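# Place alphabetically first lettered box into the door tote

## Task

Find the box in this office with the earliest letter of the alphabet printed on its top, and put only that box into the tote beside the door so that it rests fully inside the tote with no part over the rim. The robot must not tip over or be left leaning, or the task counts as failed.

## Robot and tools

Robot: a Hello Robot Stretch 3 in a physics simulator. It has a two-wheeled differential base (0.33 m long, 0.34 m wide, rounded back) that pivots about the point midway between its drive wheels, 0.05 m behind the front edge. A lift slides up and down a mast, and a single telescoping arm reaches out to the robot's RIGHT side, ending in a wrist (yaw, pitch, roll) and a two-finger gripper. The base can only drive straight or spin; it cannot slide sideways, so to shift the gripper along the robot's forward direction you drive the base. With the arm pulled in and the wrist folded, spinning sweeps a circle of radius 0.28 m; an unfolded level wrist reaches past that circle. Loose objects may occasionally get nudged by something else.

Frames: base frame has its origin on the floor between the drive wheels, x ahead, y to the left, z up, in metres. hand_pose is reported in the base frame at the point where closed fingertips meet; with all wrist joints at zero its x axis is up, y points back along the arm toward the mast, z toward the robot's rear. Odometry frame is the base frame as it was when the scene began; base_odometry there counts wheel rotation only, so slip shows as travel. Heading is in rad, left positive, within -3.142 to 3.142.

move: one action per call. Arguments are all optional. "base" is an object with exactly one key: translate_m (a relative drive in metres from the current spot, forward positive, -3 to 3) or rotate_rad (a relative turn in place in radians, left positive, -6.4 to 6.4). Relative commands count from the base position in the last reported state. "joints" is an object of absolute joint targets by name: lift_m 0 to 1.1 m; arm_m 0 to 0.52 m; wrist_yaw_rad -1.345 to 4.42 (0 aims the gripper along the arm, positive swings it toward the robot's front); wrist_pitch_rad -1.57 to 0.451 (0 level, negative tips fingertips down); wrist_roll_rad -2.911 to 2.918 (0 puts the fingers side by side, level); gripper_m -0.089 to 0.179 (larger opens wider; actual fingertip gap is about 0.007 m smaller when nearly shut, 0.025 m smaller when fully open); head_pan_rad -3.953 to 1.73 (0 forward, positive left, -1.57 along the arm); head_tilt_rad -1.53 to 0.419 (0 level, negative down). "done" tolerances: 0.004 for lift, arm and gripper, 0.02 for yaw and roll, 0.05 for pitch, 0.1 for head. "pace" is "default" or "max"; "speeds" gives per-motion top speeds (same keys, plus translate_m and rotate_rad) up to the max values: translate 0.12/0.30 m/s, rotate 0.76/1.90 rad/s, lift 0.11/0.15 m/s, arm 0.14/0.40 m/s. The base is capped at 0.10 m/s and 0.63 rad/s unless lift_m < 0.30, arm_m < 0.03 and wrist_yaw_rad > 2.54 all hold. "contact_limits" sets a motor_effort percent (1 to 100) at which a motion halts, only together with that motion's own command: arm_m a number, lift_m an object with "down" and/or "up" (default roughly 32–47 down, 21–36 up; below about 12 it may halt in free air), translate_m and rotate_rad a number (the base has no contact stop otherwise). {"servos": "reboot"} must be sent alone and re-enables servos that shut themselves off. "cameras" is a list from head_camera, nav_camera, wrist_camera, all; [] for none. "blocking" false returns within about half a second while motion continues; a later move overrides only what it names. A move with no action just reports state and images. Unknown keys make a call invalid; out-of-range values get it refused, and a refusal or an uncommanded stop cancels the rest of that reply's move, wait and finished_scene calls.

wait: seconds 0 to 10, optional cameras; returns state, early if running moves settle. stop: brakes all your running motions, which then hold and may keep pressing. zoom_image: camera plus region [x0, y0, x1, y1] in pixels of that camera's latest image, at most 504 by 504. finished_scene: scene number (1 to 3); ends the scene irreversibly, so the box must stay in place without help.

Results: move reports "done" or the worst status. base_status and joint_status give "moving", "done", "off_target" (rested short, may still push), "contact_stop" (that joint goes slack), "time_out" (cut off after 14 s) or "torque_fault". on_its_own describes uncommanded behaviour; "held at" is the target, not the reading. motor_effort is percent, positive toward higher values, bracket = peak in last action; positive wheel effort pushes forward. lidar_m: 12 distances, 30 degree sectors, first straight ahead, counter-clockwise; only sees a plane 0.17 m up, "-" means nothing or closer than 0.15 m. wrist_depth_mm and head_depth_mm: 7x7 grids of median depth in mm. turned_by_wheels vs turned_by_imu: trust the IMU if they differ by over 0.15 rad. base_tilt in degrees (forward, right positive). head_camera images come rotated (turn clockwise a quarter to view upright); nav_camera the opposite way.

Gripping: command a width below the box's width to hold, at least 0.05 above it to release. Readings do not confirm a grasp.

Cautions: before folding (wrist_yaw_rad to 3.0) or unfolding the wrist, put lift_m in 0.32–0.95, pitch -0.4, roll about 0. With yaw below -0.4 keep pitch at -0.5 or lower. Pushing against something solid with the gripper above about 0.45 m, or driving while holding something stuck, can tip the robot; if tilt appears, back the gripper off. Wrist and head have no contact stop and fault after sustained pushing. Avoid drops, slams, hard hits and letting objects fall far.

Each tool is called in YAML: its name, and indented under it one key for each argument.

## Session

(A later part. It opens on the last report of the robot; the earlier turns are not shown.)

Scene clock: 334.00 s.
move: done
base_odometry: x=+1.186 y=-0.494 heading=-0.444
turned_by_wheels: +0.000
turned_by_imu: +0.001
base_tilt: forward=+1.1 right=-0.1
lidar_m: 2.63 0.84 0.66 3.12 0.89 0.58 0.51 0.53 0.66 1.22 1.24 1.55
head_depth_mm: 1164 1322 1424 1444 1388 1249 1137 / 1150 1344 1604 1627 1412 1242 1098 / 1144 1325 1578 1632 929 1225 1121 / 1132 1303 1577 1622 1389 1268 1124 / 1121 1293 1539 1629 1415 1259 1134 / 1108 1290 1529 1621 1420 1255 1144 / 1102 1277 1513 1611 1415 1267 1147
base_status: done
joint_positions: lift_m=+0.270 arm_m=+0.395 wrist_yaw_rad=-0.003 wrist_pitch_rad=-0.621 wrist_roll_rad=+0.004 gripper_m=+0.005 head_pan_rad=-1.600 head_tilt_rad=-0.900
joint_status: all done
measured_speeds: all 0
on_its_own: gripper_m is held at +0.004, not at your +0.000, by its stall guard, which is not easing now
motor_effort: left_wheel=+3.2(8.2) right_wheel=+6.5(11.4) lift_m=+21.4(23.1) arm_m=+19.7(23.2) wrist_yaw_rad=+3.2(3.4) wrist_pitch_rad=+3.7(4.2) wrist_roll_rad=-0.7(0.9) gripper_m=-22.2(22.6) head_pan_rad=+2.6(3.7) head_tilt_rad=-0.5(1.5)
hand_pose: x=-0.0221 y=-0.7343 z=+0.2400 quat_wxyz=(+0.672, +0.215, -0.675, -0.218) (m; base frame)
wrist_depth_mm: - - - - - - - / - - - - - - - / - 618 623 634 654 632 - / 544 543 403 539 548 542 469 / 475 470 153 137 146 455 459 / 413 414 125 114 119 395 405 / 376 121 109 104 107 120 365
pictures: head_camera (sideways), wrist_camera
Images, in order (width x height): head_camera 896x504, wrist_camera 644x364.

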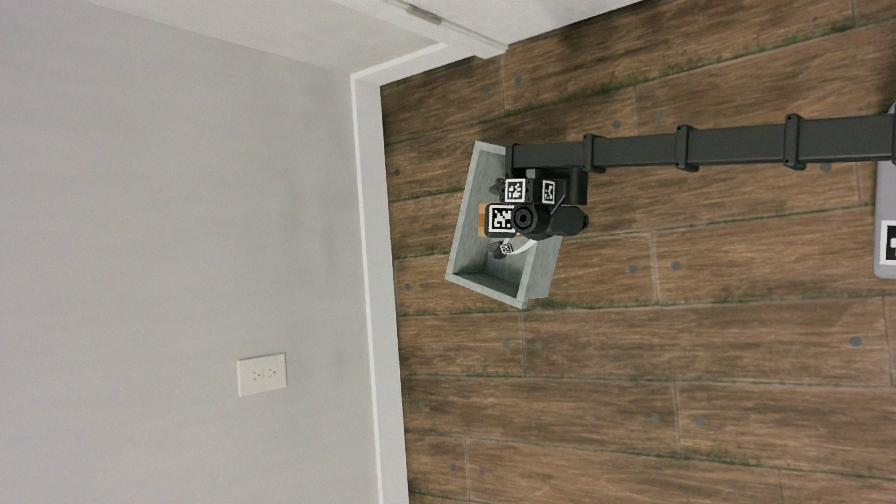

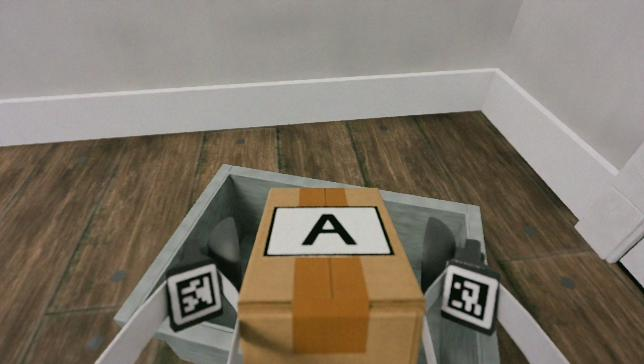

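move:
  joints: {"lift_m":0.14}
  contact_limits: {"lift_m":{"down":15}}
  speeds: {"lift_m":0.05}
  cameras: ["head_camera","wrist_camera"]

Scene clock: 339.67 s.
move: done
base_odometry: x=+1.186 y=-0.494 heading=-0.444
turned_by_wheels: +0.000
turned_by_imu: +0.001
base_tilt: forward=+0.9 right=-0.4
lidar_m: 2.63 0.84 0.66 3.12 0.89 0.59 0.51 0.53 0.66 0.69 1.24 1.55
head_depth_mm: 1161 1314 1413 1444 1407 1253 1138 / 1149 1329 1603 1608 1413 1263 1134 / 1138 1324 1588 1602 1139 1200 1101 / 1136 1312 1551 1623 1351 1249 1134 / 1116 1304 1540 1621 1416 1259 1138 / 1113 1284 1511 1623 1423 1257 1135 / 1103 1268 1508 1634 1412 1268 1134
base_status: not commanded
joint_positions: lift_m=+0.140 arm_m=+0.395 wrist_yaw_rad=+0.000 wrist_pitch_rad=-0.532 wrist_roll_rad=+0.015 gripper_m=+0.005 head_pan_rad=-1.600 head_tilt_rad=-0.900
joint_status: all done
measured_speeds: all 0
on_its_own: gripper_m is held at +0.004, not at your +0.000, by its stall guard, which is not easing now; wrist_pitch_rad is at rest, and its effort (-12.9) is outside its rest range (-8 to +12)
motor_effort: left_wheel=+3.4(3.6) right_wheel=+6.2(6.9) lift_m=+10.9(23.1) arm_m=+9.6(15.6) wrist_yaw_rad=+1.0(3.3) wrist_pitch_rad=-12.9(13.2) wrist_roll_rad=-4.0(4.4) gripper_m=-21.9(22.6) head_pan_rad=+3.9(4.5) head_tilt_rad=+0.2(1.3)
contact_limits: lift_m down 15 (down: maximum 72; up: maximum 65)
hand_pose: x=-0.0216 y=-0.7486 z=+0.1280 quat_wxyz=(+0.677, +0.185, -0.687, -0.188) (m; base frame)
wrist_depth_mm: - - - - - - - / - - - - - 609 461 / 520 514 329 313 525 523 443 / 428 247 349 156 305 286 410 / 198 - 136 126 145 308 349 / 300 179 124 107 114 119 299 / 276 121 124 108 113 119 256
pictures: head_camera (sideways), wrist_camera
Images, in order (width x height): head_camera 896x504, wrist_camera 644x364.

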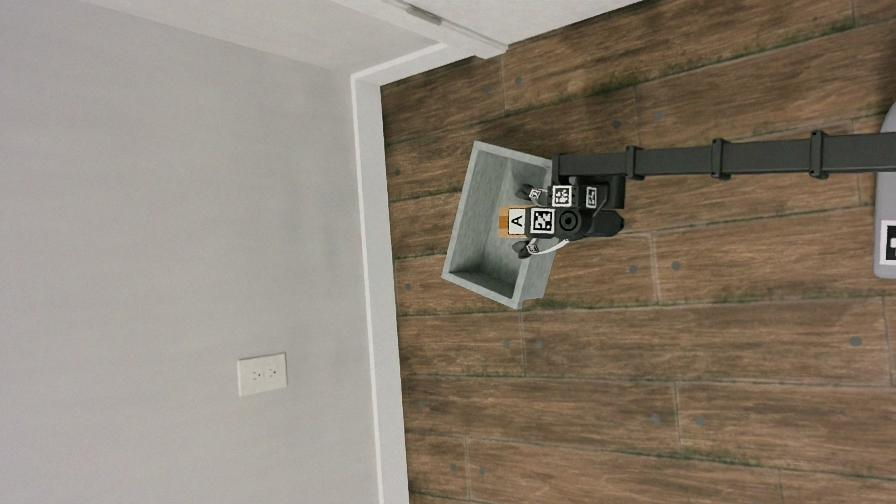

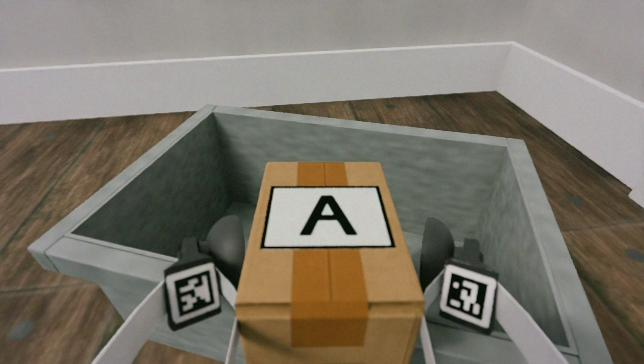

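move:
  joints: {"lift_m":0.24}

move:
  joints: {"arm_m":0.455,"wrist_pitch_rad":-0.8}
  cameras: ["head_camera","wrist_camera"]

Scene clock: 343.97 s.
move: done
base_odometry: x=+1.186 y=-0.494 heading=-0.444
turned_by_wheels: +0.000
turned_by_imu: +0.001
base_tilt: forward=+0.9 right=-0.2
lidar_m: 2.64 0.84 0.66 3.13 0.89 0.58 0.51 0.53 0.66 1.22 1.24 1.55
head_depth_mm: 1156 1322 1426 1439 1374 1249 1133 / 1153 1345 1603 1603 1410 1260 1100 / 1141 1330 1582 1602 959 1224 1108 / 1132 1301 1550 1619 1360 1265 1137 / 1123 1292 1544 1613 1417 1261 1138 / 1107 1288 1522 1640 1417 1259 1131 / 1105 1282 1505 1618 1421 1267 1135
base_status: not commanded
joint_positions: lift_m=+0.240 arm_m=+0.395 wrist_yaw_rad=+0.001 wrist_pitch_rad=-0.620 wrist_roll_rad=+0.005 gripper_m=+0.005 head_pan_rad=-1.600 head_tilt_rad=-0.900
joint_status: all done
measured_speeds: all 0
on_its_own: gripper_m is held at +0.004, not at your +0.000, by its stall guard, which is not easing now
motor_effort: left_wheel=+3.3(3.6) right_wheel=+5.5(6.5) lift_m=+30.3(33.0) arm_m=+2.0(4.5) wrist_yaw_rad=-0.1(1.1) wrist_pitch_rad=+3.4(12.7) wrist_roll_rad=-0.6(4.5) gripper_m=-21.3(22.6) head_pan_rad=+2.4(4.1) head_tilt_rad=-0.6(1.5)
hand_pose: x=-0.0214 y=-0.7346 z=+0.2103 quat_wxyz=(+0.672, +0.216, -0.675, -0.216) (m; base frame)
wrist_depth_mm: - - - - - - - / - - - - - 632 - / 580 575 608 607 592 590 484 / 510 505 379 174 349 494 465 / 432 422 148 133 146 419 422 / 382 261 125 108 117 359 380 / 347 324 111 104 108 117 334
pictures: none

Scene clock: 345.57 s.
move: done
base_odometry: x=+1.186 y=-0.494 heading=-0.444
turned_by_wheels: +0.000
turned_by_imu: +0.000
base_tilt: forward=+1.0 right=-0.2
lidar_m: 2.63 0.84 0.66 3.14 0.89 0.59 0.51 0.53 0.66 0.73 1.23 1.54
head_depth_mm: 1164 1312 1432 1451 1389 1261 1129 / 1155 1340 1611 1620 1419 1240 1104 / 1139 1319 1596 1620 1008 1217 1096 / 1134 1311 1570 1606 1383 1258 1137 / 1131 1290 1550 1614 1421 1256 1138 / 1116 1293 1536 1621 1417 1257 1133 / 1102 1269 1506 1630 1414 1255 1131
base_status: not commanded
joint_positions: lift_m=+0.240 arm_m=+0.455 wrist_yaw_rad=+0.001 wrist_pitch_rad=-0.815 wrist_roll_rad=+0.005 gripper_m=+0.005 head_pan_rad=-1.600 head_tilt_rad=-0.900
joint_status: all done
measured_speeds: all 0
on_its_own: gripper_m is held at +0.004, not at your +0.000, by its stall guard, which is not easing now
motor_effort: left_wheel=+3.4(3.5) right_wheel=+5.5(6.1) lift_m=+28.8(30.6) arm_m=+21.4(23.3) wrist_yaw_rad=-0.4(0.7) wrist_pitch_rad=+2.5(5.7) wrist_roll_rad=-0.8(1.0) gripper_m=-21.9(23.1) head_pan_rad=+2.5(3.9) head_tilt_rad=+0.0(1.6)
hand_pose: x=-0.0214 y=-0.7582 z=+0.1757 quat_wxyz=(+0.648, +0.280, -0.650, -0.281) (m; base frame)
wrist_depth_mm: - - - - - 561 458 / 515 521 527 512 520 514 438 / 462 460 332 321 452 450 429 / 404 389 383 173 324 307 397 / 367 235 147 133 144 348 363 / 326 213 125 108 117 124 327 / 309 294 111 105 107 117 299
pictures: head_camera (sideways), wrist_camera
Images, in order (width x height): head_camera 896x504, wrist_camera 644x364.

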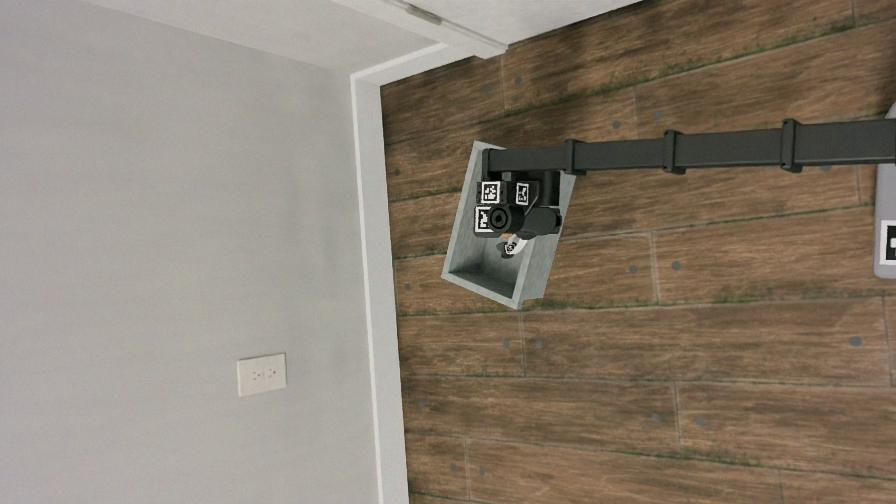

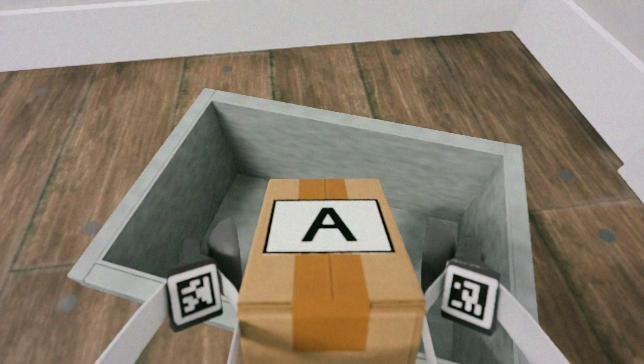

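move:
  joints: {"arm_m":0.485}

move:
  joints: {"lift_m":0.17}
  contact_limits: {"lift_m":{"down":15}}
  speeds: {"lift_m":0.04}
  cameras: ["head_camera","wrist_camera"]

Scene clock: 349.93 s.
move: done
base_odometry: x=+1.186 y=-0.494 heading=-0.444
turned_by_wheels: +0.000
turned_by_imu: +0.001
base_tilt: forward=+0.8 right=-0.2
lidar_m: 2.64 0.84 0.66 3.13 0.89 0.59 0.51 0.53 0.66 0.76 1.24 1.55
head_depth_mm: 1167 1310 1418 1454 1394 1257 1132 / 1141 1329 1610 1610 1419 1237 1102 / 1141 1329 1578 1620 1039 1225 1103 / 1130 1308 1568 1624 1391 1259 1134 / 1122 1297 1553 1616 1419 1262 1129 / 1115 1288 1530 1611 1412 1258 1133 / 1101 1270 1512 1623 1424 1266 1136
base_status: not commanded
joint_positions: lift_m=+0.240 arm_m=+0.485 wrist_yaw_rad=+0.001 wrist_pitch_rad=-0.816 wrist_roll_rad=+0.005 gripper_m=+0.005 head_pan_rad=-1.600 head_tilt_rad=-0.900
joint_status: all done
measured_speeds: all 0
on_its_own: gripper_m is held at +0.004, not at your +0.000, by its stall guard, which is not easing now
motor_effort: left_wheel=+3.2(3.6) right_wheel=+5.7(6.2) lift_m=+24.9(26.0) arm_m=+20.1(22.9) wrist_yaw_rad=-0.2(0.9) wrist_pitch_rad=+2.7(3.0) wrist_roll_rad=-0.5(1.0) gripper_m=-21.3(22.4) head_pan_rad=+2.1(3.7) head_tilt_rad=+0.1(1.3)
hand_pose: x=-0.0214 y=-0.7880 z=+0.1756 quat_wxyz=(+0.648, +0.280, -0.650, -0.281) (m; base frame)
wrist_depth_mm: - - - - - 539 470 / 507 510 516 517 514 511 439 / 453 450 304 462 450 451 422 / 405 397 339 174 289 280 398 / 365 243 147 133 146 303 363 / 334 121 125 108 117 121 328 / 299 120 111 105 108 117 300
pictures: none

Scene clock: 352.17 s.
move: done
base_odometry: x=+1.186 y=-0.494 heading=-0.444
turned_by_wheels: +0.000
turned_by_imu: +0.000
base_tilt: forward=+0.7 right=-0.1
lidar_m: 2.63 0.84 0.66 3.13 0.89 0.58 0.51 0.53 0.66 0.76 1.24 1.54
head_depth_mm: 1156 1316 1438 1442 1389 1254 1135 / 1156 1348 1613 1615 1409 1259 1106 / 1141 1324 1585 1622 1092 1223 1101 / 1135 1316 1568 1625 1391 1250 1134 / 1123 1302 1543 1627 1429 1259 1137 / 1111 1283 1515 1622 1422 1267 1138 / 1106 1270 1514 1621 1418 1265 1136
base_status: not commanded
joint_positions: lift_m=+0.170 arm_m=+0.485 wrist_yaw_rad=-0.001 wrist_pitch_rad=-0.764 wrist_roll_rad=+0.006 gripper_m=+0.005 head_pan_rad=-1.600 head_tilt_rad=-0.900
joint_status: all done
measured_speeds: all 0
on_its_own: gripper_m is held at +0.004, not at your +0.000, by its stall guard, which is not easing now
motor_effort: left_wheel=+3.2(3.6) right_wheel=+5.5(6.2) lift_m=+15.3(23.4) arm_m=+12.4(20.3) wrist_yaw_rad=+1.3(1.6) wrist_pitch_rad=-6.4(7.1) wrist_roll_rad=-1.2(1.3) gripper_m=-21.7(22.6) head_pan_rad=+2.9(3.6) head_tilt_rad=-0.8(2.0)
contact_limits: lift_m down 15 (down: maximum 72; up: maximum 65)
hand_pose: x=-0.0217 y=-0.7983 z=+0.1140 quat_wxyz=(+0.654, +0.263, -0.658, -0.265) (m; base frame)
wrist_depth_mm: - - - - 520 513 421 / 442 461 454 458 458 451 423 / 395 233 274 250 232 229 385 / 334 - 316 271 261 238 329 / - - 146 134 146 278 300 / - - 124 108 117 120 259 / 140 118 109 104 107 114 -
pictures: head_camera (sideways), wrist_camera
Images, in order (width x height): head_camera 896x504, wrist_camera 644x364.

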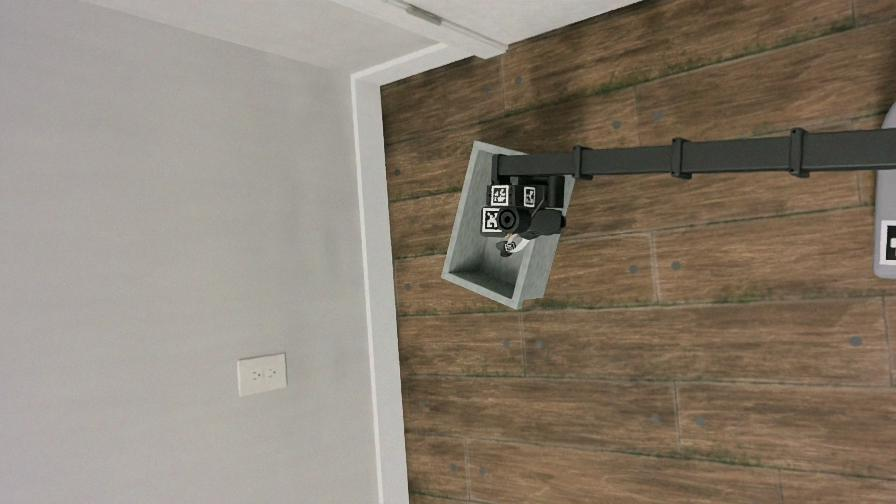

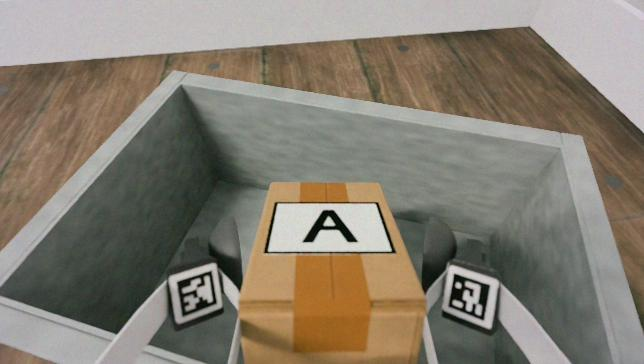

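move:
  joints: {"gripper_m":0.13}
  cameras: ["wrist_camera"]

move:
  joints: {"lift_m":0.45}
  cameras: ["wrist_camera"]

move:
  joints: {"arm_m":0.1}
  cameras: ["head_camera"]

Scene clock: 356.90 s.
move: done
base_odometry: x=+1.186 y=-0.494 heading=-0.444
turned_by_wheels: +0.000
turned_by_imu: +0.001
base_tilt: forward=+0.9 right=-0.2
lidar_m: 2.63 0.84 0.66 3.13 0.89 0.58 0.51 0.53 0.66 1.22 1.23 1.55
head_depth_mm: 1172 1316 1423 1450 1393 1260 1137 / 1154 1334 1608 1623 1409 1259 1117 / 1138 1313 1581 1623 1086 1222 1102 / 1133 1309 1557 1622 1377 1260 1139 / 1120 1309 1561 1616 1428 1258 1135 / 1109 1291 1525 1627 1425 1256 1132 / 1102 1276 1500 1630 1426 1266 1134
base_status: not commanded
joint_positions: lift_m=+0.170 arm_m=+0.485 wrist_yaw_rad=-0.003 wrist_pitch_rad=-0.809 wrist_roll_rad=+0.005 gripper_m=+0.130 head_pan_rad=-1.600 head_tilt_rad=-0.900
joint_status: all done
measured_speeds: all 0
motor_effort: left_wheel=+3.0(3.5) right_wheel=+5.5(6.4) lift_m=+30.3(30.5) arm_m=-5.0(5.4) wrist_yaw_rad=+3.4(4.2) wrist_pitch_rad=+1.6(7.1) wrist_roll_rad=-0.9(1.3) gripper_m=+0.6(85.2) head_pan_rad=+2.0(3.8) head_tilt_rad=-0.6(1.8)
contact_limits: lift_m down 15 (down: maximum 72; up: maximum 65)
hand_pose: x=-0.0221 y=-0.7894 z=+0.1067 quat_wxyz=(+0.648, +0.277, -0.652, -0.280) (m; base frame)
wrist_depth_mm: - 476 474 472 481 476 422 / 419 254 250 241 423 414 402 / 366 207 289 262 239 220 349 / 187 - - 300 277 254 318 / - - - 231 232 146 288 / - 124 - 220 231 123 - / - 127 128 - - 117 96
pictures: wrist_camera
Images, in order (width x height): wrist_camera 644x364.

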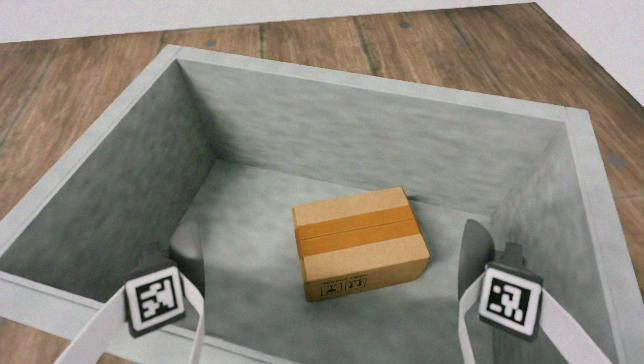

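Scene clock: 360.27 s.
move: done
base_odometry: x=+1.186 y=-0.494 heading=-0.444
turned_by_wheels: +0.000
turned_by_imu: +0.001
base_tilt: forward=+0.8 right=-0.1
lidar_m: 2.64 0.84 0.66 3.12 0.89 0.59 0.51 0.53 0.66 1.22 1.23 1.55
head_depth_mm: 1159 1320 1415 1456 1392 1256 1126 / 1154 1337 1604 1583 717 607 547 / 1147 1324 1543 863 1363 1251 1133 / 1126 1309 1560 1532 1396 1249 1130 / 1115 1303 1547 1624 1427 1267 1136 / 1117 1290 1528 1623 1424 1264 1134 / 1105 1273 1507 1625 1421 1259 1133
base_status: not commanded
joint_positions: lift_m=+0.450 arm_m=+0.485 wrist_yaw_rad=-0.003 wrist_pitch_rad=-0.810 wrist_roll_rad=+0.005 gripper_m=+0.130 head_pan_rad=-1.600 head_tilt_rad=-0.900
joint_status: all done
measured_speeds: all 0
motor_effort: left_wheel=+2.9(3.1) right_wheel=+6.0(6.5) lift_m=+29.6(32.7) arm_m=-16.6(16.8) wrist_yaw_rad=+3.6(4.1) wrist_pitch_rad=+1.7(2.0) wrist_roll_rad=-0.8(1.1) gripper_m=+0.1(1.4) head_pan_rad=+2.7(3.8) head_tilt_rad=-1.1(2.1)
hand_pose: x=-0.0221 y=-0.7893 z=+0.3866 quat_wxyz=(+0.648, +0.277, -0.652, -0.281) (m; base frame)
wrist_depth_mm: - - - - - - - / - - - - - - - / - - - 702 740 711 - / 658 660 660 655 653 635 - / 596 582 590 618 591 582 462 / 535 124 415 - - 123 453 / - 370 - 454 443 466 433
pictures: wrist_camera
Images, in order (width x height): wrist_camera 644x364.

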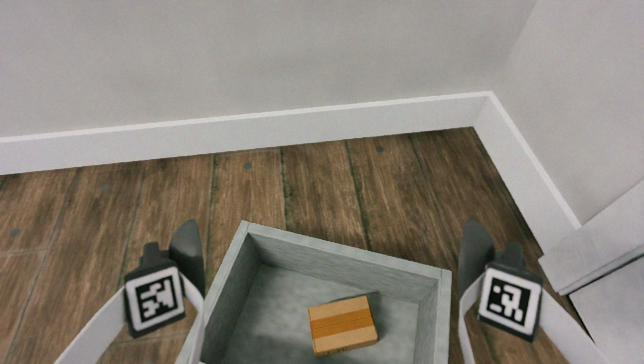

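Scene clock: 364.30 s.
move: done
base_odometry: x=+1.186 y=-0.494 heading=-0.444
turned_by_wheels: +0.000
turned_by_imu: +0.001
base_tilt: forward=+1.0 right=-0.3
lidar_m: 2.63 0.84 0.66 3.13 0.89 0.58 0.51 0.53 0.66 1.22 1.24 1.55
head_depth_mm: 1168 1320 1427 1446 1394 1261 1134 / 1156 1342 1608 1611 1415 1191 541 / 1147 1328 1576 1621 1393 619 1116 / 1131 1311 1554 1633 1396 1212 1133 / 1123 1300 1530 1619 1408 1248 1130 / 1114 1288 1514 1617 1418 1257 1135 / 1108 1265 1505 1621 1410 1265 1135
base_status: not commanded
joint_positions: lift_m=+0.450 arm_m=+0.100 wrist_yaw_rad=-0.003 wrist_pitch_rad=-0.810 wrist_roll_rad=+0.005 gripper_m=+0.130 head_pan_rad=-1.600 head_tilt_rad=-0.900
joint_status: all done
measured_speeds: all 0
motor_effort: left_wheel=+3.0(3.2) right_wheel=+5.4(6.4) lift_m=+22.0(29.5) arm_m=-20.1(23.3) wrist_yaw_rad=+3.4(4.0) wrist_pitch_rad=+1.6(2.0) wrist_roll_rad=-0.9(1.2) gripper_m=-0.3(1.6) head_pan_rad=+2.1(4.0) head_tilt_rad=-1.6(2.1)
hand_pose: x=-0.0221 y=-0.4042 z=+0.3866 quat_wxyz=(+0.648, +0.277, -0.652, -0.281) (m; base frame)
wrist_depth_mm: - - - - 920 569 - / 843 842 848 858 829 658 - / 742 742 728 668 728 733 - / 656 661 653 647 647 651 541 / 589 589 590 595 580 592 507 / 539 124 533 538 535 124 515 / - 476 494 495 493 473 467
pictures: head_camera (sideways)
Images, in order (width x height): head_camera 896x504.

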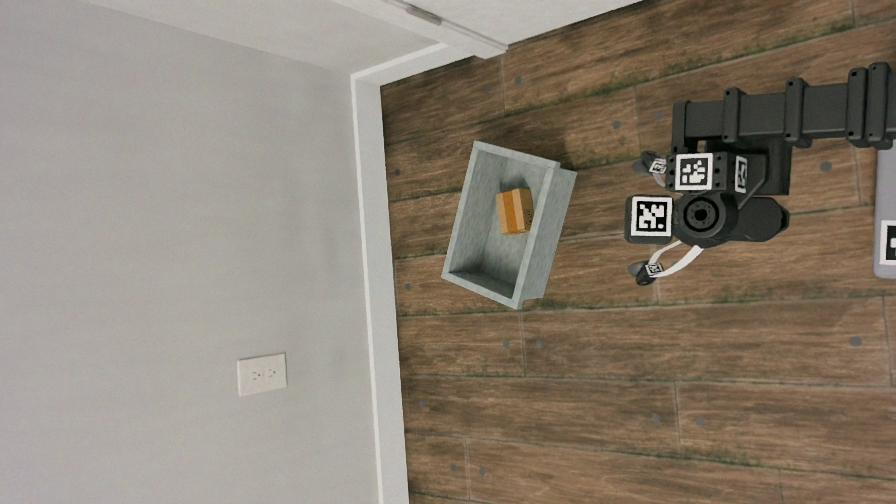

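finished_scene:
  scene: 1

The scene is finished: the task was done.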